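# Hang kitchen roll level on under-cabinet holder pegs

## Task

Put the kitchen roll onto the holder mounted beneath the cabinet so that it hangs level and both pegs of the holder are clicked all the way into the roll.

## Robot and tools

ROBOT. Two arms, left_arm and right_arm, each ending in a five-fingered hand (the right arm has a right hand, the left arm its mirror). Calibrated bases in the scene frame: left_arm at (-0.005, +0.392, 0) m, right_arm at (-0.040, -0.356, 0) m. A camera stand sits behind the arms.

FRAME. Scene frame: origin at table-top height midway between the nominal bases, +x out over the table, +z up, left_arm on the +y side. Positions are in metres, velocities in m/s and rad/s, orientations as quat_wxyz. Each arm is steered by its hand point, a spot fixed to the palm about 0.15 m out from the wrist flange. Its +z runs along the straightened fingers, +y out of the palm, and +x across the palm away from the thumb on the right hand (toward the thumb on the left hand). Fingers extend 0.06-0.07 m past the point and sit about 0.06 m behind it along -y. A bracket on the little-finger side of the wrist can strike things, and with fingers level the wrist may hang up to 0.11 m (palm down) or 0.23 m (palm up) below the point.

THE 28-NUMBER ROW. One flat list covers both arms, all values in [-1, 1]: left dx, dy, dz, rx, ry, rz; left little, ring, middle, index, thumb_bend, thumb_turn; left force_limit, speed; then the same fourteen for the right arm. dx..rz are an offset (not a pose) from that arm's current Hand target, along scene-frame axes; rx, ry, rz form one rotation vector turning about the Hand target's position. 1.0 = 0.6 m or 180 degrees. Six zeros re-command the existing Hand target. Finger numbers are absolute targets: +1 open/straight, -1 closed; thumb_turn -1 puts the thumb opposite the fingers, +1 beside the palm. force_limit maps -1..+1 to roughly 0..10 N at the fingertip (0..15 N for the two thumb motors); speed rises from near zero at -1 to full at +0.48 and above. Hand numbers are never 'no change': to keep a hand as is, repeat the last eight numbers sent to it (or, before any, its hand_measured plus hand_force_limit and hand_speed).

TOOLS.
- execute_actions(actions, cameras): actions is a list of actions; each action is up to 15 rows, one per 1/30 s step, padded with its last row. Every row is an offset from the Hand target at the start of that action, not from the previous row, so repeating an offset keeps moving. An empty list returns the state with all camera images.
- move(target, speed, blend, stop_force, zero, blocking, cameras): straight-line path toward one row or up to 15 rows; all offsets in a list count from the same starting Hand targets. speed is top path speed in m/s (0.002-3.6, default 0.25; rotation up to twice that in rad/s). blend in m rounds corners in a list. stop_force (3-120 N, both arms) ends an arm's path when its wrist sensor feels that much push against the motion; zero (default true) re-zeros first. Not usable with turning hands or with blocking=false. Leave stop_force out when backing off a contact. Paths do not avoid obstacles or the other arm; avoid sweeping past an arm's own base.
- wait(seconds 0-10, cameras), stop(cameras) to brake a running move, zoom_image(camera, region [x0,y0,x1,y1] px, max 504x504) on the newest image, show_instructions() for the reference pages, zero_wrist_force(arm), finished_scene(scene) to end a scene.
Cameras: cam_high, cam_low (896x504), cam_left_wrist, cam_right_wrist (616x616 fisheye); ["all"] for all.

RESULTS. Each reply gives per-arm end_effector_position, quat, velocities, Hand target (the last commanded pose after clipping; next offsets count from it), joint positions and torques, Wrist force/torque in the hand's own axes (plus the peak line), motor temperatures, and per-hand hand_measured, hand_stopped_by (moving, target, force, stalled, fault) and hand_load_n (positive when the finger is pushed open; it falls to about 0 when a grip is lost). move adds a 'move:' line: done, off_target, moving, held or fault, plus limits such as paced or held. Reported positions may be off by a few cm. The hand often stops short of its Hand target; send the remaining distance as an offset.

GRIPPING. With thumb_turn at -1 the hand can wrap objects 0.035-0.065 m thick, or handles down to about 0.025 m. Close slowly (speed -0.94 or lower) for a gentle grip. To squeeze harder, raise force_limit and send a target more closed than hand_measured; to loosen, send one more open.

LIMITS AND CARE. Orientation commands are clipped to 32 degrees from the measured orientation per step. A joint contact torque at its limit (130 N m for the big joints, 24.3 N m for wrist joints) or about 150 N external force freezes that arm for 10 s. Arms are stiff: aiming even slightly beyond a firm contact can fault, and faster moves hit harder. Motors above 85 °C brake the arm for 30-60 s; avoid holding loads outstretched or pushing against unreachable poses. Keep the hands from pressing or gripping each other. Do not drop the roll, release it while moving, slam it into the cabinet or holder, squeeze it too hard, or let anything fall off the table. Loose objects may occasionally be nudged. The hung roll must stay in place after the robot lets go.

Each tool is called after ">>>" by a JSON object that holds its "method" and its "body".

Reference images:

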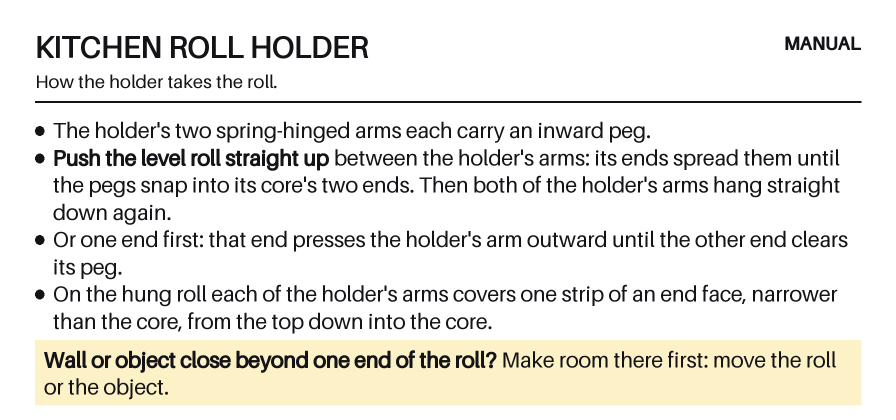

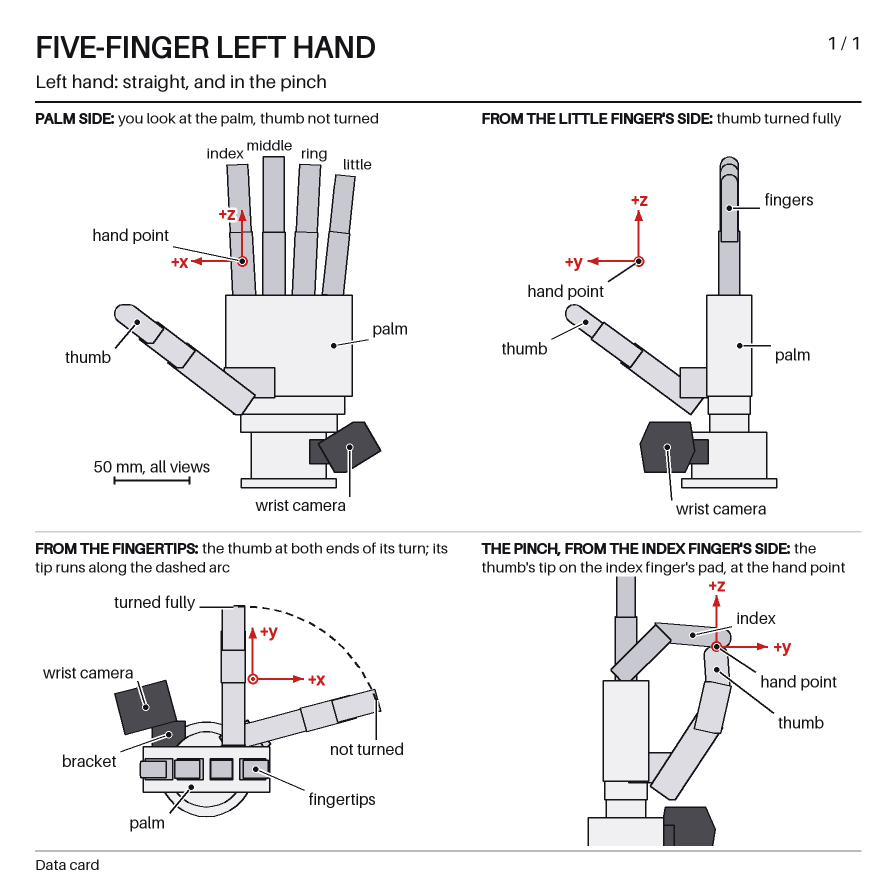

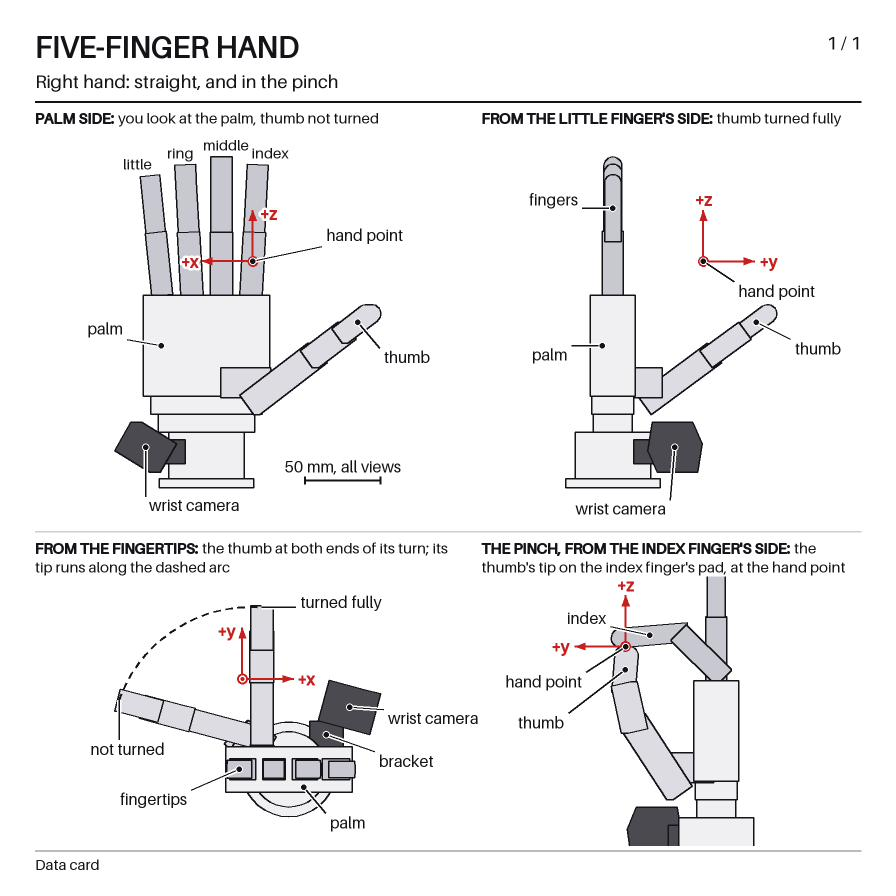

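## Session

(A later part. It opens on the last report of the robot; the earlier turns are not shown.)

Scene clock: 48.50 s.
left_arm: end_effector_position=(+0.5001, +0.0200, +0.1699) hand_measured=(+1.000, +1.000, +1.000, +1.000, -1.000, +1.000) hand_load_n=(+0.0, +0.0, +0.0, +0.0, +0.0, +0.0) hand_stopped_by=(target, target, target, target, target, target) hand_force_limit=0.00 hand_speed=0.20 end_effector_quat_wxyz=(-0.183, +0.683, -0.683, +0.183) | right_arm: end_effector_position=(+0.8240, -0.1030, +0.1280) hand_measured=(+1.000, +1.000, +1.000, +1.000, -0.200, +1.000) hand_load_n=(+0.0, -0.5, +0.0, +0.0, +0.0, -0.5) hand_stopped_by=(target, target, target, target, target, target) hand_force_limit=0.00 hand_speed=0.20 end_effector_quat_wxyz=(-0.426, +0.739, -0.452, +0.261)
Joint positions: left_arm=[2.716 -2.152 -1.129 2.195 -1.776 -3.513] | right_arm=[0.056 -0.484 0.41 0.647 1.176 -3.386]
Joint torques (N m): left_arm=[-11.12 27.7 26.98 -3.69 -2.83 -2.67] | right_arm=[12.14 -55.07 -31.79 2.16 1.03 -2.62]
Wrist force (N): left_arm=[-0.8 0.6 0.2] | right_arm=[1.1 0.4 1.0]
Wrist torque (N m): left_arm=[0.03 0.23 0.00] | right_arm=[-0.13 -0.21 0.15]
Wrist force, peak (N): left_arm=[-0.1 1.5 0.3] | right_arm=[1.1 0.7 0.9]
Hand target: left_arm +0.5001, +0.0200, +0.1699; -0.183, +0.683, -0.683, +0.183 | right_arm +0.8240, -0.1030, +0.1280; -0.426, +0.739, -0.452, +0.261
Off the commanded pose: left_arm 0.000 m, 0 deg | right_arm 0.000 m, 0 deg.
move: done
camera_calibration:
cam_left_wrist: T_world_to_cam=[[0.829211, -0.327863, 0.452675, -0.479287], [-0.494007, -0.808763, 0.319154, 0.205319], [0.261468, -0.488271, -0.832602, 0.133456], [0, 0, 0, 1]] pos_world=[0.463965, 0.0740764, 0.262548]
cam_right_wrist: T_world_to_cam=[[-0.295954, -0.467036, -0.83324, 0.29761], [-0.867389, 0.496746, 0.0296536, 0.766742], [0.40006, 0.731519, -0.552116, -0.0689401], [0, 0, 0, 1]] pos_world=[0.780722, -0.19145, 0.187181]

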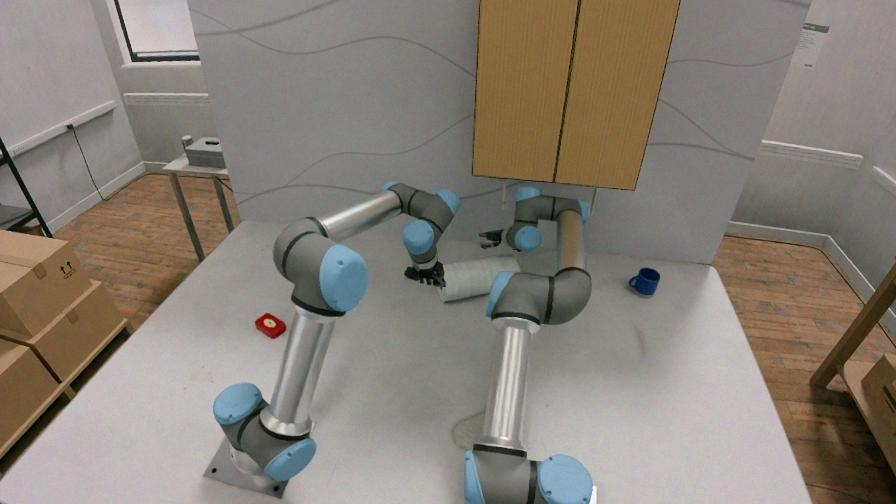

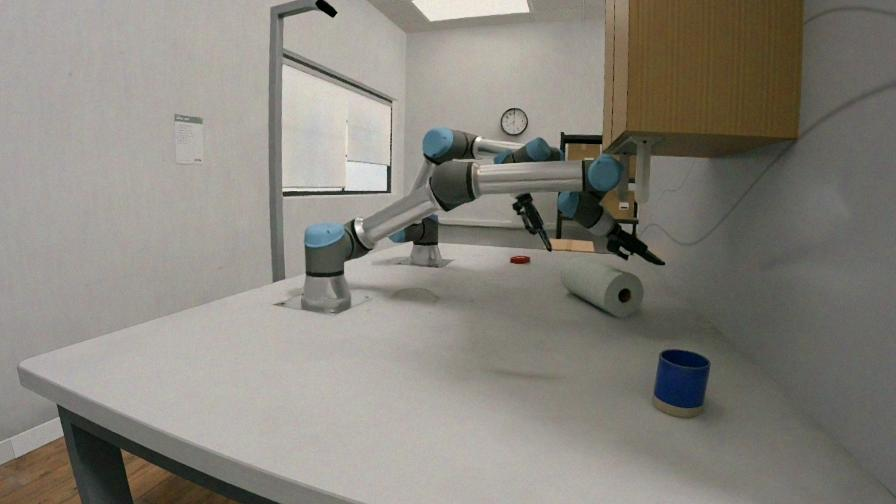

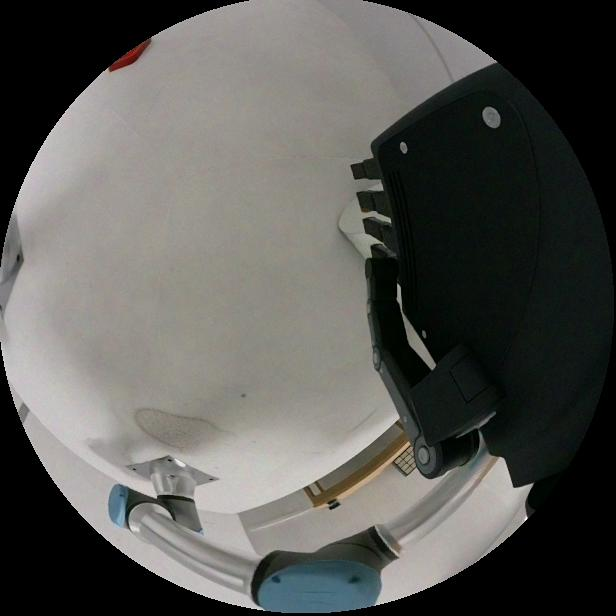

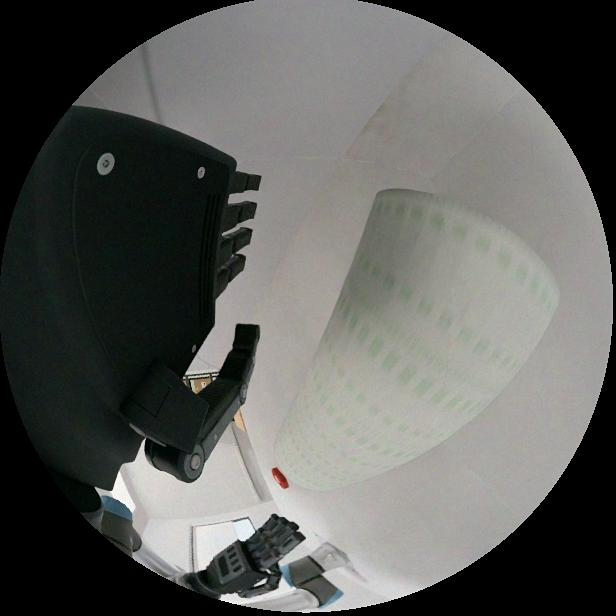

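>>> {"method": "move", "body": {"target": [0.0583,-0.0833,-0.1567,0,0,0,1,1,1,1,-1,1,0,0.2,0.0075,0.0038,0,0,0,0,0,0,0,0,-0.2,1,0,0.2], "speed": 0.12}}

>>> {"method": "move", "body": {"target": [0,0,0,0,0,0,1,1,1,1,-1,1,0,0.2,0,0,-0.0967,0,0,0,0,0,0,0,-0.2,1,0,0.2], "speed": 0.06, "stop_force": 5, "cameras": ["all"]}}

Scene clock: 53.50 s.
left_arm: end_effector_position=(+0.5351, -0.0299, +0.0760) hand_measured=(+1.000, +1.000, +1.000, +1.000, -1.000, +1.000) hand_load_n=(+0.0, +0.0, +0.0, +0.0, +0.0, +0.0) hand_stopped_by=(target, target, target, target, target, target) hand_force_limit=0.00 hand_speed=0.20 end_effector_quat_wxyz=(-0.183, +0.683, -0.683, +0.183) | right_arm: end_effector_position=(+0.8285, -0.1007, +0.1280) hand_measured=(+0.000, +0.000, +0.000, +0.000, -0.200, +1.000) hand_load_n=(+0.0, +0.0, +0.0, +0.0, +0.0, +0.0) hand_stopped_by=(target, target, target, target, target, target) hand_force_limit=0.00 hand_speed=0.20 end_effector_quat_wxyz=(-0.426, +0.739, -0.452, +0.261)
Joint positions: left_arm=[2.663 -2.36 -1.022 2.286 -1.801 -3.561] | right_arm=[0.059 -0.453 0.349 0.677 1.179 -3.384]
Joint torques (N m): left_arm=[-11.75 34.85 26.24 0.68 -2.99 -2.72] | right_arm=[12.04 -55.6 -33.75 2.41 2.24 2.06]
Wrist force (N): left_arm=[-0.5 0.8 0.2] | right_arm=[1.3 0.3 0.8]
Wrist torque (N m): left_arm=[0.05 0.19 0.01] | right_arm=[-0.13 -0.24 0.01]
Wrist force, peak (N): left_arm=[-0.8 1.0 0.0] | right_arm=[1.2 0.6 1.0]
Hand target: left_arm +0.5351, -0.0300, +0.0759; -0.183, +0.683, -0.683, +0.183 | right_arm +0.8285, -0.1007, +0.1280; -0.426, +0.739, -0.452, +0.261
Off the commanded pose: left_arm 0.000 m, 0 deg | right_arm 0.000 m, 0 deg.
move: done

Scene clock: 55.63 s.
left_arm: end_effector_position=(+0.5351, -0.0300, +0.0759) hand_measured=(+1.000, +1.000, +1.000, +1.000, -1.000, +1.000) hand_load_n=(+0.0, +0.0, +0.0, +0.0, -0.5, +0.0) hand_stopped_by=(target, target, target, target, target, target) hand_force_limit=0.00 hand_speed=0.20 end_effector_quat_wxyz=(-0.183, +0.683, -0.683, +0.183) | right_arm: end_effector_position=(+0.8284, -0.1007, +0.0784) hand_measured=(+0.000, +0.000, +0.000, +0.000, -0.200, +1.000) hand_load_n=(+0.0, +0.0, +0.0, +0.0, -0.5, +0.5) hand_stopped_by=(target, target, target, target, target, target) hand_force_limit=0.00 hand_speed=0.20 end_effector_quat_wxyz=(-0.425, +0.739, -0.452, +0.261)
Joint positions: left_arm=[2.663 -2.36 -1.022 2.286 -1.801 -3.561] | right_arm=[0.059 -0.462 0.494 0.542 1.179 -3.385]
Joint torques (N m): left_arm=[-11.52 33.07 26.34 -3.33 -3.01 -2.68] | right_arm=[8.74 -69.07 -31.01 2.72 -0.16 -0.92]
Wrist force (N): left_arm=[-0.5 0.8 -0.1] | right_arm=[1.2 -4.2 -0.3]
Wrist torque (N m): left_arm=[0.07 0.18 0.01] | right_arm=[-0.35 -0.23 0.20]
Wrist force, peak (N): left_arm=[-0.4 1.1 0.2] | right_arm=[1.6 -10.1 -1.8]
Hand target: left_arm +0.5351, -0.0300, +0.0759; -0.183, +0.683, -0.683, +0.183 | right_arm +0.8284, -0.1007, +0.0784; -0.425, +0.739, -0.452, +0.261 (not the last commanded pose)
Off the commanded pose: left_arm 0.000 m, 0 deg | right_arm 0.008 m, 0 deg.
move: contact (right_arm)
camera_calibration:
cam_left_wrist: T_world_to_cam=[[0.829264, -0.327817, 0.452611, -0.482168], [-0.49393, -0.808805, 0.319167, 0.212132], [0.261446, -0.488232, -0.832632, 0.0216414], [0, 0, 0, 1]] pos_world=[0.498965, 0.0240763, 0.168549]
cam_right_wrist: T_world_to_cam=[[-0.296391, -0.467495, -0.832827, 0.258888], [-0.867611, 0.496328, 0.0301635, 0.770998], [0.399254, 0.73151, -0.552711, -0.0990934], [0, 0, 0, 1]] pos_world=[0.785222, -0.189152, 0.137583]

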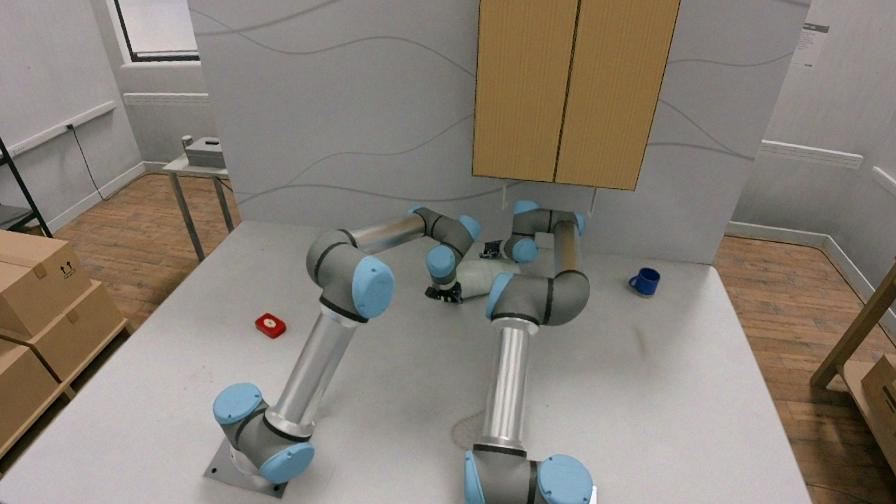

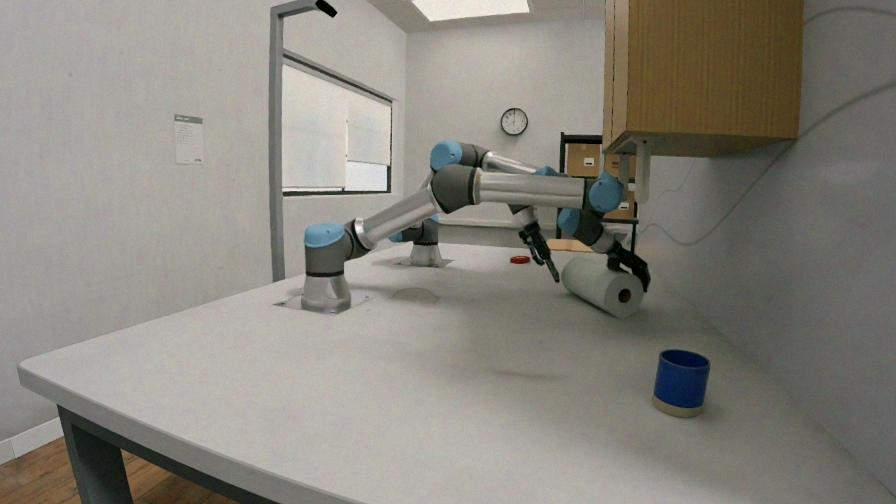

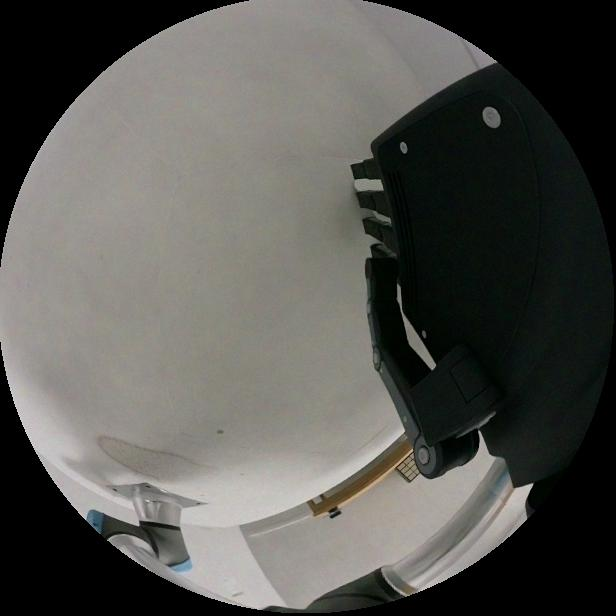

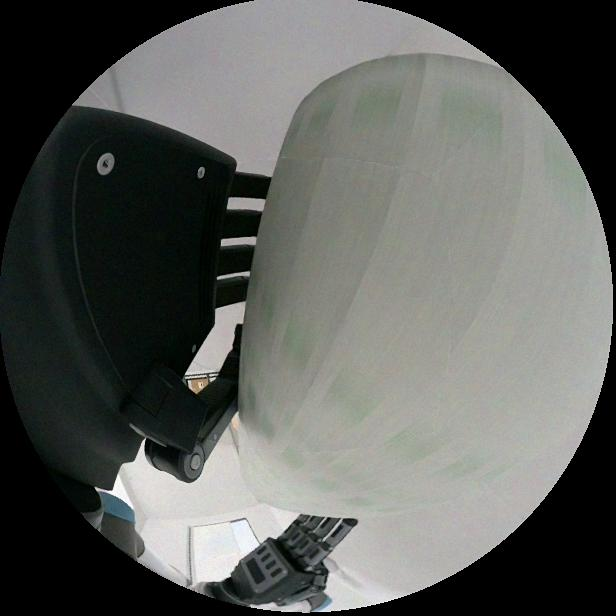

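>>> {"method": "move", "body": {"target": [[0,0,0,0,0,0,1,1,1,1,-1,1,0,0.2,0,0,0.01,0,0,0,0,0,0,0,-0.2,1,0,0.2],[0,0,0,0,0,0,1,1,1,1,-1,1,0,0.2,-0.0297,-0.015,0.01,0,0,0,0,0,0,0,-0.2,1,0,0.2],[0,0,0,0,0,0,1,1,1,1,-1,1,0,0.2,-0.067,-0.0718,0.01,0,0,-0.0667,0,0,0,0,-0.2,1,0,0.2],[0,0,0,0,0,0,1,1,1,1,-1,1,0,0.2,-0.1155,-0.1198,0.01,0,0,-0.1333,0,0,0,0,-0.2,1,0,0.2]], "speed": 0.06, "blend": 0.004, "cameras": ["all"]}}

>>> {"method": "zoom_image", "body": {"camera": "cam_high", "region": [420, 220, 560, 320]}}

>>> {"method": "zoom_image", "body": {"camera": "cam_low", "region": [500, 180, 680, 330]}}

Scene clock: 61.57 s.
left_arm: end_effector_position=(+0.5351, -0.0300, +0.0759) hand_measured=(+1.000, +1.000, +1.000, +1.000, -1.000, +1.000) hand_load_n=(+0.0, +0.0, +0.0, +0.0, +0.0, +0.0) hand_stopped_by=(target, target, target, target, target, target) hand_force_limit=0.00 hand_speed=0.20 end_effector_quat_wxyz=(-0.183, +0.683, -0.683, +0.183) | right_arm: end_effector_position=(+0.7591, -0.1725, +0.0844) hand_measured=(+0.000, +0.000, +0.000, +0.000, -0.200, +1.000) hand_load_n=(-0.5, +0.0, +0.5, +0.0, +0.0, +0.0) hand_stopped_by=(target, target, target, target, target, target) hand_force_limit=0.00 hand_speed=0.20 end_effector_quat_wxyz=(-0.362, +0.629, -0.596, +0.344)
Joint positions: left_arm=[2.663 -2.36 -1.022 2.286 -1.801 -3.561] | right_arm=[0.061 -0.807 1.122 0.211 1.538 -3.162]
Joint torques (N m): left_arm=[-10.39 37.24 26.38 -3.35 -2.88 -2.64] | right_arm=[11.36 -62.18 -6.18 -1.81 2.45 2.44]
Wrist force (N): left_arm=[-0.4 1.1 0.0] | right_arm=[0.8 -0.2 0.7]
Wrist torque (N m): left_arm=[0.09 0.15 0.01] | right_arm=[-0.13 -0.20 -0.01]
Wrist force, peak (N): left_arm=[-0.7 1.5 0.1] | right_arm=[1.1 -4.3 -0.4]
Hand target: left_arm +0.5351, -0.0300, +0.0759; -0.183, +0.683, -0.683, +0.183 | right_arm +0.7591, -0.1726, +0.0844; -0.362, +0.629, -0.596, +0.344
Off the commanded pose: left_arm 0.000 m, 0 deg | right_arm 0.000 m, 0 deg.
move: done; blend cut to 0.003 m at target 1
camera_calibration:
cam_left_wrist: T_world_to_cam=[[0.829264, -0.327817, 0.452611, -0.482168], [-0.49393, -0.808805, 0.319167, 0.212132], [0.261446, -0.488232, -0.832632, 0.0216414], [0, 0, 0, 1]] pos_world=[0.498965, 0.0240763, 0.168549]
cam_right_wrist: T_world_to_cam=[[-0.46088, -0.306772, -0.832755, 0.362328], [-0.591035, 0.806082, 0.030156, 0.589947], [0.662017, 0.506085, -0.55282, -0.253892], [0, 0, 0, 1]] pos_world=[0.68375, -0.235902, 0.143583]

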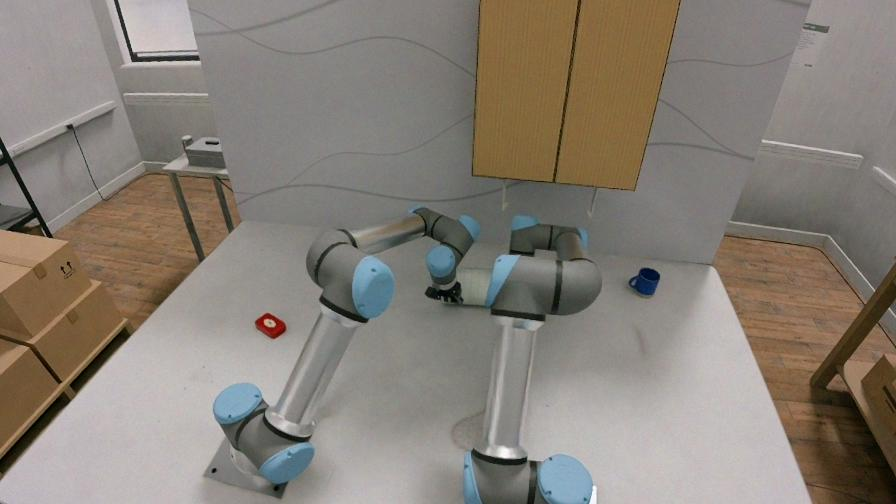

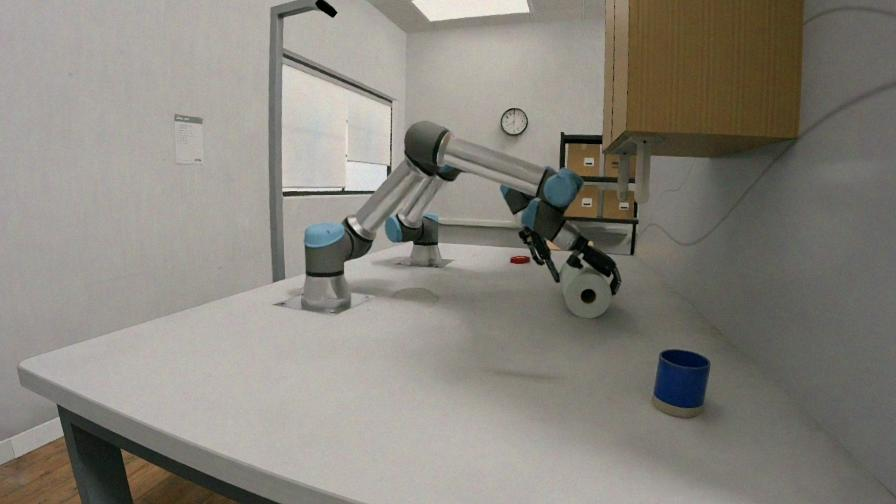

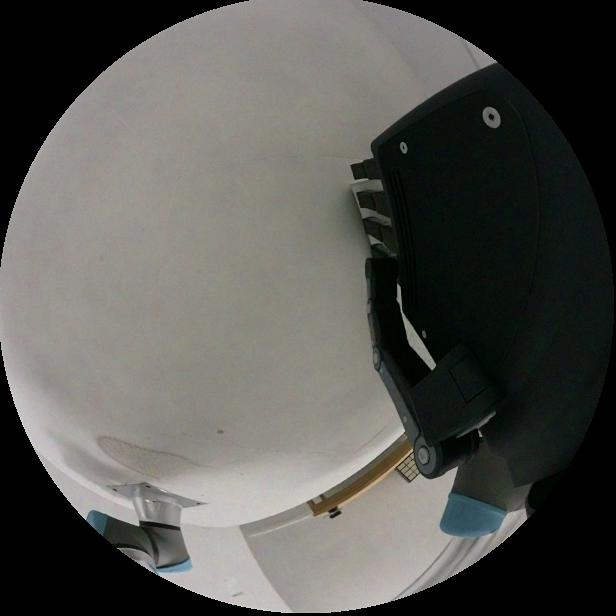

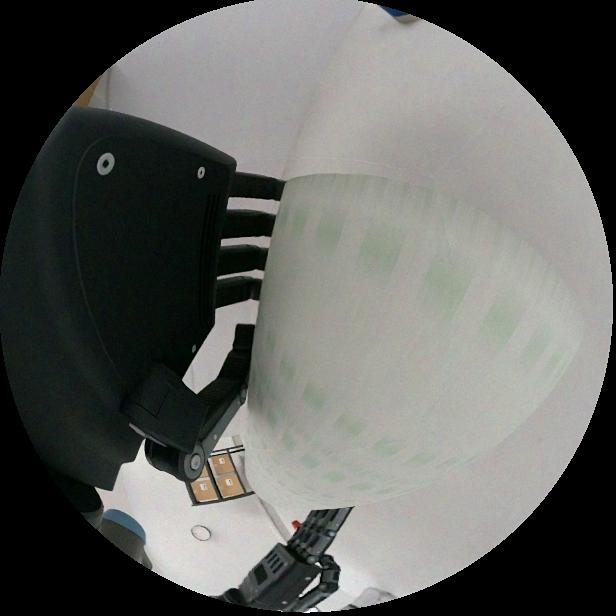

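Scaled by 3.600.

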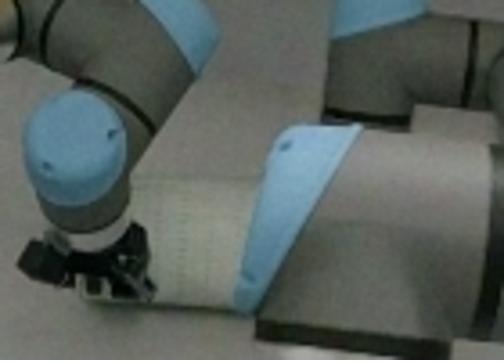

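Scaled by 2.800.

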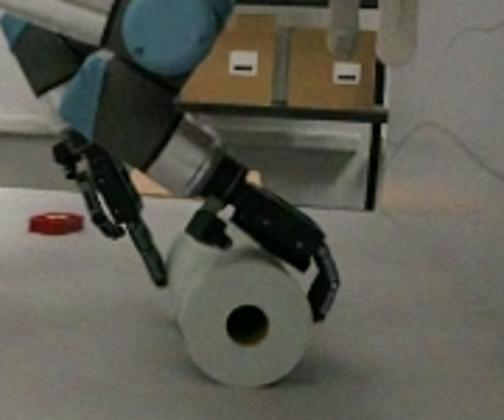

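>>> {"method": "move", "body": {"target": [[0,0,0,0,0,0,1,1,1,1,-1,1,0,0.2,0.02,0,0,0,0,0,0,0,0,0,-0.2,1,0,0.2],[0,0,0,0,0,0,1,1,1,1,-1,1,0,0.2,0.02,0.1667,0,0,0,0,0,0,0,0,-0.2,1,0,0.2]], "speed": 0.1, "blend": 0.003}}

>>> {"method": "move", "body": {"target": [-0.2417,0,0,0,0,0,1,1,1,1,-1,1,0,0.2,-0.2583,0,0,0,0,0,0,0,0,0,-0.2,1,0,0.2], "speed": 0.07, "cameras": ["all"]}}

>>> {"method": "zoom_image", "body": {"camera": "cam_low", "region": [480, 180, 660, 330]}}

Scene clock: 67.47 s.
left_arm: end_effector_position=(+0.5351, -0.0300, +0.0759) hand_measured=(+1.000, +1.000, +1.000, +1.000, -1.000, +1.000) hand_load_n=(+0.0, +0.0, +0.0, +0.0, +0.5, +0.0) hand_stopped_by=(target, target, target, target, target, target) hand_force_limit=0.00 hand_speed=0.20 end_effector_quat_wxyz=(-0.183, +0.683, -0.683, +0.183) | right_arm: end_effector_position=(+0.7711, -0.0726, +0.0844) hand_measured=(+0.000, +0.000, +0.000, +0.000, -0.200, +1.000) hand_load_n=(+0.0, +0.0, +0.0, +0.0, +0.0, +0.0) hand_stopped_by=(target, target, target, target, target, target) hand_force_limit=0.00 hand_speed=0.20 end_effector_quat_wxyz=(-0.362, +0.629, -0.596, +0.344)
Joint positions: left_arm=[2.663 -2.36 -1.022 2.286 -1.801 -3.561] | right_arm=[0.215 -0.695 0.918 0.306 1.672 -3.084]
Joint torques (N m): left_arm=[-9.57 42.3 27 -3.25 -2.71 -2.65] | right_arm=[11.86 -49.22 -32 1.96 2.7 2.69]
Wrist force (N): left_arm=[-0.4 0.7 0.0] | right_arm=[0.9 0.3 0.6]
Wrist torque (N m): left_arm=[0.06 0.17 0.02] | right_arm=[-0.10 -0.17 -0.03]
Wrist force, peak (N): left_arm=[-0.7 1.2 0.0] | right_arm=[2.1 0.4 0.5]
Hand target: left_arm +0.5351, -0.0300, +0.0759; -0.183, +0.683, -0.683, +0.183 | right_arm +0.7711, -0.0726, +0.0844; -0.362, +0.629, -0.596, +0.344
Off the commanded pose: left_arm 0.000 m, 0 deg | right_arm 0.000 m, 0 deg.
move: done

Scene clock: 68.77 s.
left_arm: end_effector_position=(+0.4875, -0.0300, +0.0759) hand_measured=(+1.000, +1.000, +1.000, +1.000, -1.000, +1.000) hand_load_n=(+0.0, +0.0, +0.0, +0.0, +0.0, +0.0) hand_stopped_by=(target, target, target, target, target, target) hand_force_limit=0.00 hand_speed=0.20 end_effector_quat_wxyz=(-0.183, +0.683, -0.683, +0.183) | right_arm: end_effector_position=(+0.7348, -0.0724, +0.0844) hand_measured=(+0.000, +0.000, +0.000, +0.000, -0.200, +1.000) hand_load_n=(+0.0, +0.0, +0.0, +0.0, +0.0, +0.0) hand_stopped_by=(target, target, target, target, target, target) hand_force_limit=0.00 hand_speed=0.20 end_effector_quat_wxyz=(-0.361, +0.629, -0.596, +0.343)
Joint positions: left_arm=[2.624 -2.269 -1.185 2.349 -1.818 -3.597] | right_arm=[0.226 -0.787 1.084 0.233 1.681 -3.079]
Joint torques (N m): left_arm=[-11.19 53.3 8.38 0.89 -3.04 -2.68] | right_arm=[-12.82 -46.57 -31.94 1.93 -2.46 -2.54]
Wrist force (N): left_arm=[-0.3 0.8 -0.1] | right_arm=[0.9 0.1 0.3]
Wrist torque (N m): left_arm=[0.10 0.15 0.01] | right_arm=[-0.12 -0.17 0.02]
Wrist force, peak (N): left_arm=[-0.5 1.3 0.2] | right_arm=[1.1 -1.7 0.8]
Hand target: left_arm +0.4874, -0.0300, +0.0759; -0.183, +0.683, -0.683, +0.183 (not the last commanded pose) | right_arm +0.7349, -0.0724, +0.0845; -0.361, +0.629, -0.596, +0.343 (not the last commanded pose)
Off the commanded pose: left_arm 0.097 m, 0 deg | right_arm 0.119 m, 0 deg.
move: held (right_arm; a check stopped the path), off_target (left_arm; braked when a check withheld steps of right_arm); limits=held
pose unreachable (right arm): on one or more control steps of this call, first in action 0 (counted from 0), this arm could not follow its commanded pose, so it was not sent that pose on those steps. It may still have moved: this result reports where it is.
cause: moving toward the commanded pose would bring a part of the arm too close to another arm (a part of this arm just beyond joint 4 (wrist 1) and a part of the left arm just beyond its joint 4 (wrist 1), 13 mm apart when this arm was first held).
camera_calibration:
cam_left_wrist: T_world_to_cam=[[0.829264, -0.327817, 0.452611, -0.442695], [-0.49393, -0.808805, 0.319167, 0.188621], [0.261446, -0.488232, -0.832632, 0.0340862], [0, 0, 0, 1]] pos_world=[0.451365, 0.0240763, 0.168549]
cam_right_wrist: T_world_to_cam=[[-0.462227, -0.306841, -0.831983, 0.382933], [-0.590629, 0.806357, 0.0307477, 0.494548], [0.66144, 0.505606, -0.553949, -0.287934], [0, 0, 0, 1]] pos_world=[0.659548, -0.135702, 0.143886]

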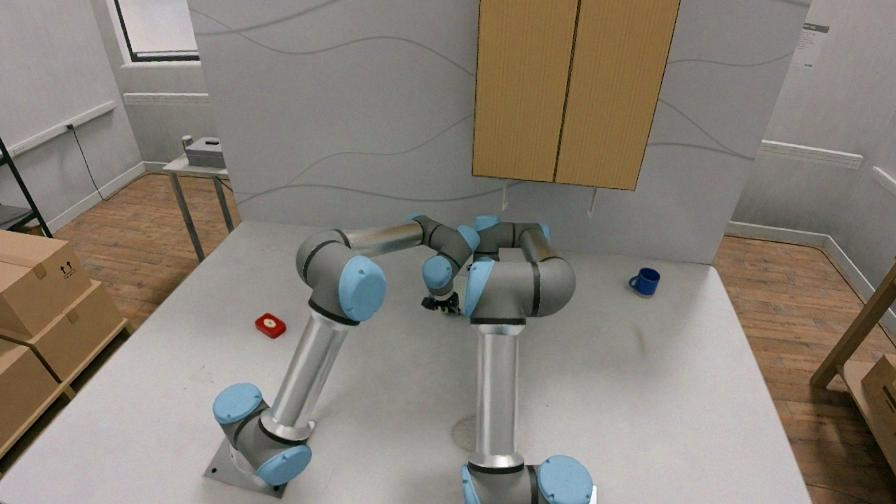

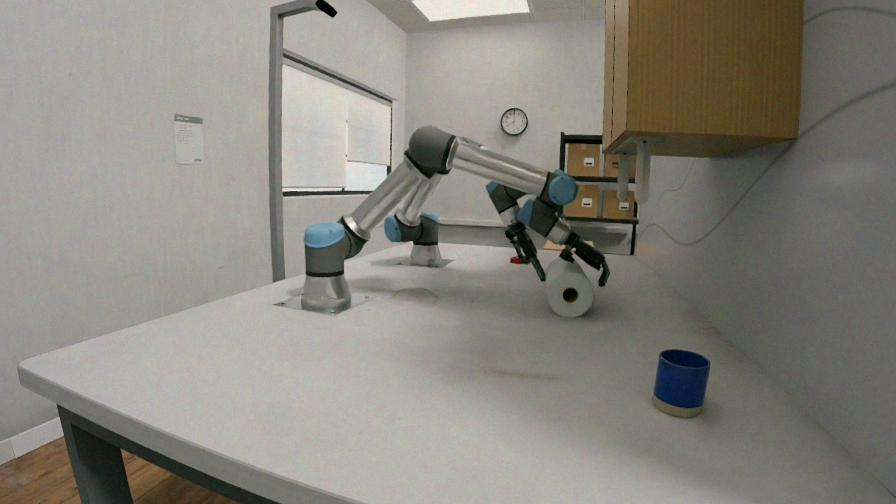

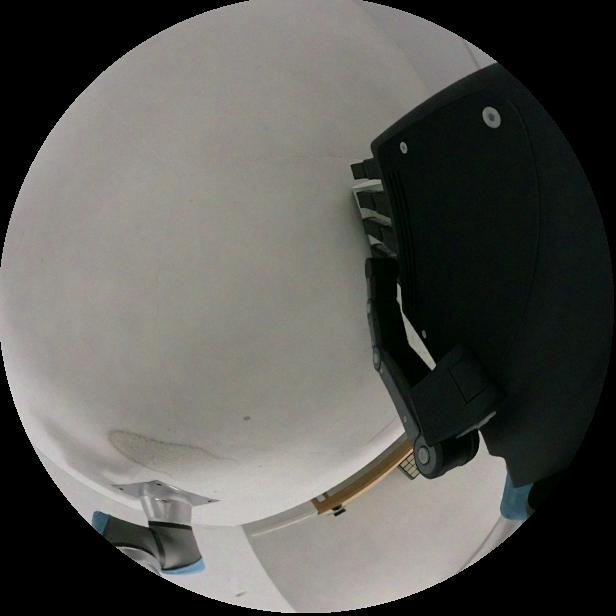

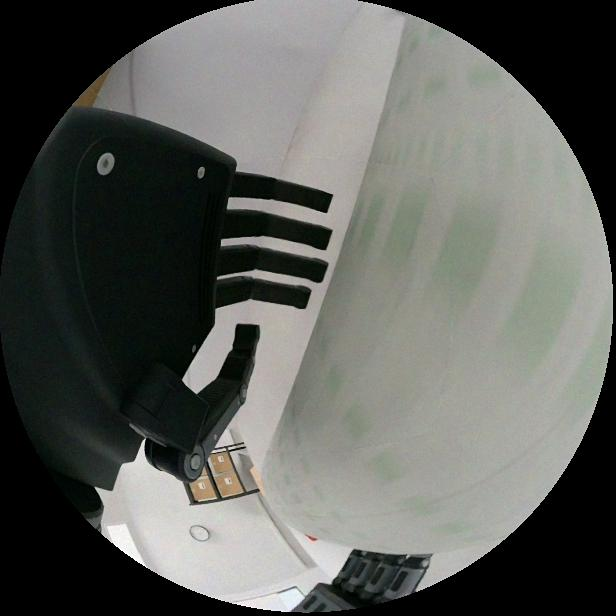

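Scaled by 2.800.

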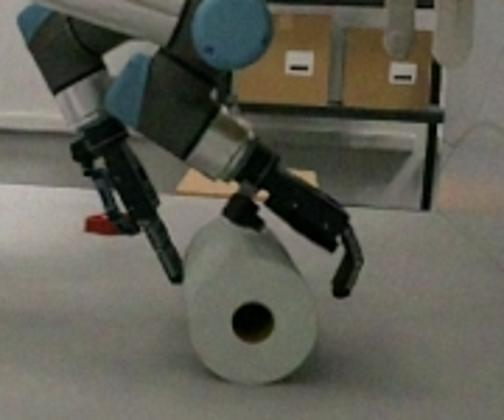

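>>> {"method": "move", "body": {"target": [[0,0,0,0,0,0,1,1,1,1,-1,1,0,0.2,0.01,0,0.0842,0,0,0,1,1,1,1,1,1,0,0.4],[0,0,0,0,0,0,1,1,1,1,-1,1,0,0.2,-0.1917,-0.28,0.1925,0,0,0,1,1,1,1,1,1,0,0.4],[0,0,0,0,0,0,1,1,1,1,-1,1,0,0.2,-0.3917,-0.2967,0.2258,0.395,0.024,-0.305,1,1,1,1,1,1,0,0.4],[0,0,0,0,0,0,1,1,1,1,-1,1,0,0.2,-0.3917,-0.1967,0.1592,0.785,0.048,-0.606,1,1,1,1,1,1,0,0.4]], "speed": [0.12,0.25,0.5,0.5], "blend": 0.02, "cameras": ["all"]}}

>>> {"method": "zoom_image", "body": {"camera": "cam_low", "region": [480, 180, 660, 330]}}

Scene clock: 78.83 s.
left_arm: end_effector_position=(+0.4874, -0.0300, +0.0759) hand_measured=(+1.000, +1.000, +1.000, +1.000, -1.000, +1.000) hand_load_n=(+0.0, +0.0, +0.0, +0.0, +0.0, +0.0) hand_stopped_by=(target, target, target, target, target, target) hand_force_limit=0.00 hand_speed=0.20 end_effector_quat_wxyz=(-0.183, +0.683, -0.683, +0.183) | right_arm: end_effector_position=(+0.4998, -0.1905, +0.1800) hand_measured=(+1.000, +1.000, +1.000, +1.000, +1.000, +1.000) hand_load_n=(+0.0, +0.0, +0.0, +0.0, +0.0, +0.0) hand_stopped_by=(target, target, target, target, target, target) hand_force_limit=0.00 hand_speed=0.40 end_effector_quat_wxyz=(+0.263, +0.626, +0.680, +0.277)
Joint positions: left_arm=[2.624 -2.269 -1.185 2.349 -1.818 -3.597] | right_arm=[0.188 -1.4 1.925 0.262 1.624 0.038]
Joint torques (N m): left_arm=[-10.77 53.63 9.19 0.73 -2.55 -2.62] | right_arm=[11.93 -18.63 -29.77 2.79 2.36 2.65]
Wrist force (N): left_arm=[-0.5 0.8 0.1] | right_arm=[-0.7 -0.6 -1.8]
Wrist torque (N m): left_arm=[0.08 0.18 0.00] | right_arm=[0.11 0.17 -0.07]
Wrist force, peak (N): left_arm=[-0.6 1.1 0.2] | right_arm=[-0.5 -0.3 -2.1]
Hand target: left_arm +0.4874, -0.0300, +0.0759; -0.183, +0.683, -0.683, +0.183 | right_arm +0.4998, -0.1905, +0.1800; +0.263, +0.626, +0.680, +0.277
Off the commanded pose: left_arm 0.000 m, 0 deg | right_arm 0.000 m, 0 deg.
move: done
camera_calibration:
cam_left_wrist: T_world_to_cam=[[0.829264, -0.327817, 0.452611, -0.442612], [-0.49393, -0.808805, 0.319167, 0.188571], [0.261446, -0.488232, -0.832632, 0.0341124], [0, 0, 0, 1]] pos_world=[0.451265, 0.0240763, 0.168549]
cam_right_wrist: T_world_to_cam=[[0.658546, 0.340441, 0.671132, -0.389913], [-0.104613, -0.841747, 0.52964, -0.198664], [0.745234, -0.419001, -0.518714, -0.244282], [0, 0, 0, 1]] pos_world=[0.418039, -0.136837, 0.240191]

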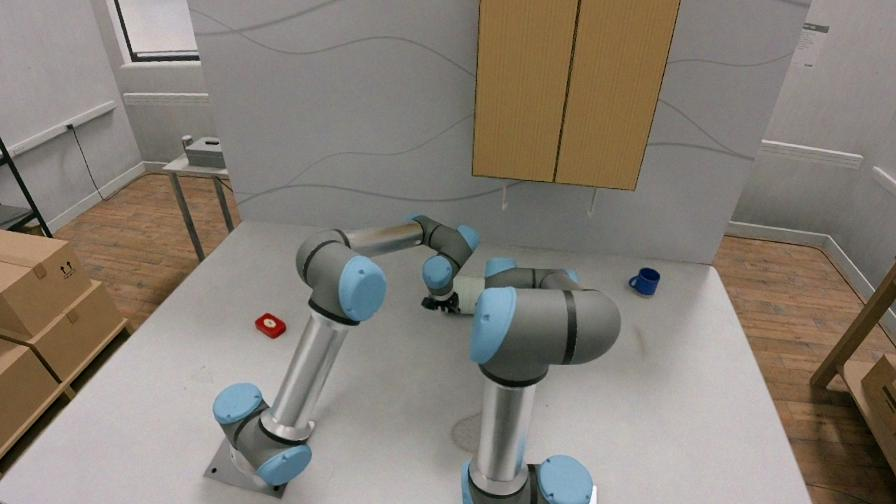

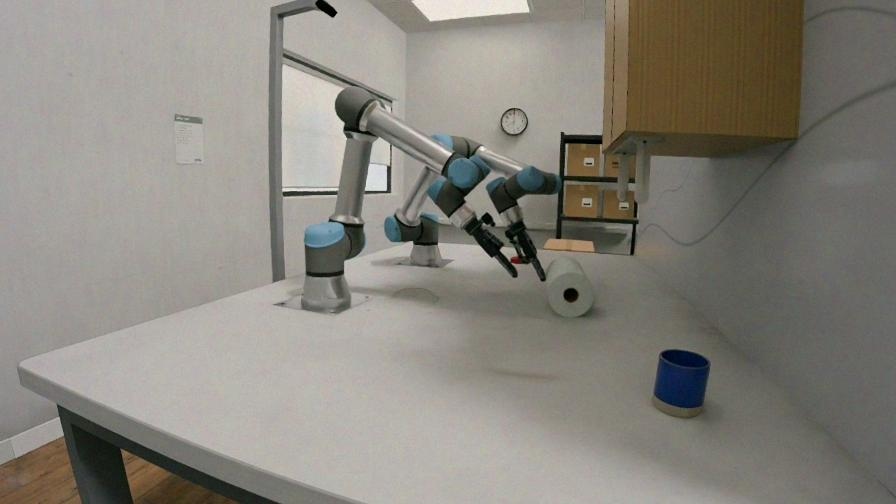

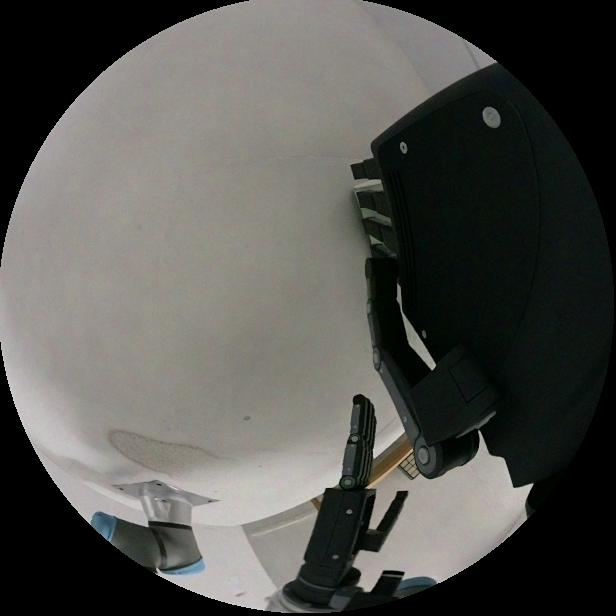

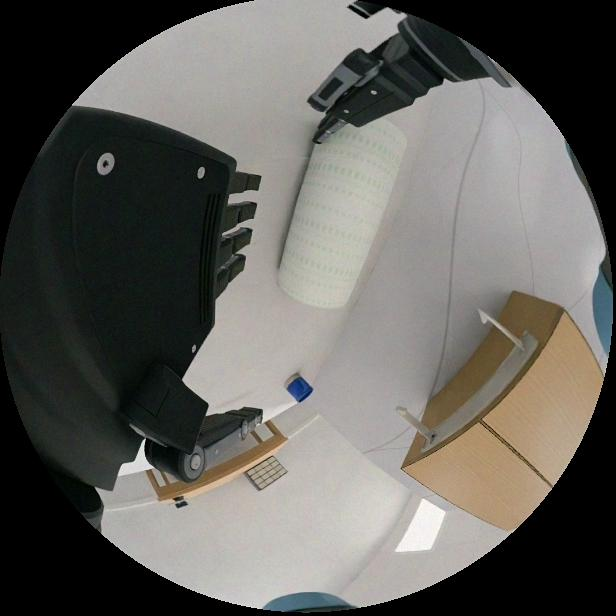

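Scaled by 2.800.

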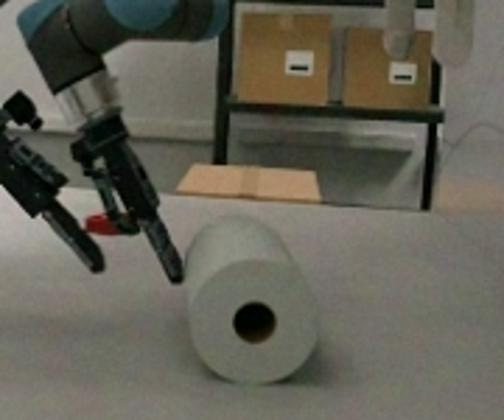

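>>> {"method": "zoom_image", "body": {"camera": "cam_right_wrist", "region": [250, 100, 430, 320]}}

>>> {"method": "zoom_image", "body": {"camera": "cam_right_wrist", "region": [380, 280, 580, 480]}}

Scaled by 2.291 from the camera's 616x616 image, which has a finer 880x880 frame.

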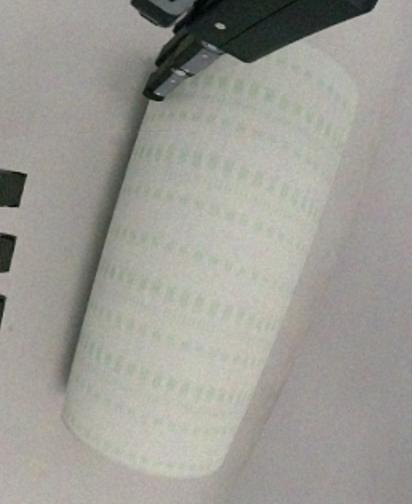

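Scaled by 2.520 from the camera's 616x616 image, which has a finer 880x880 frame.

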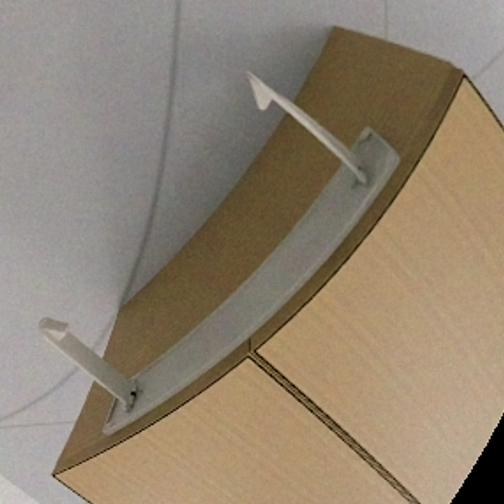

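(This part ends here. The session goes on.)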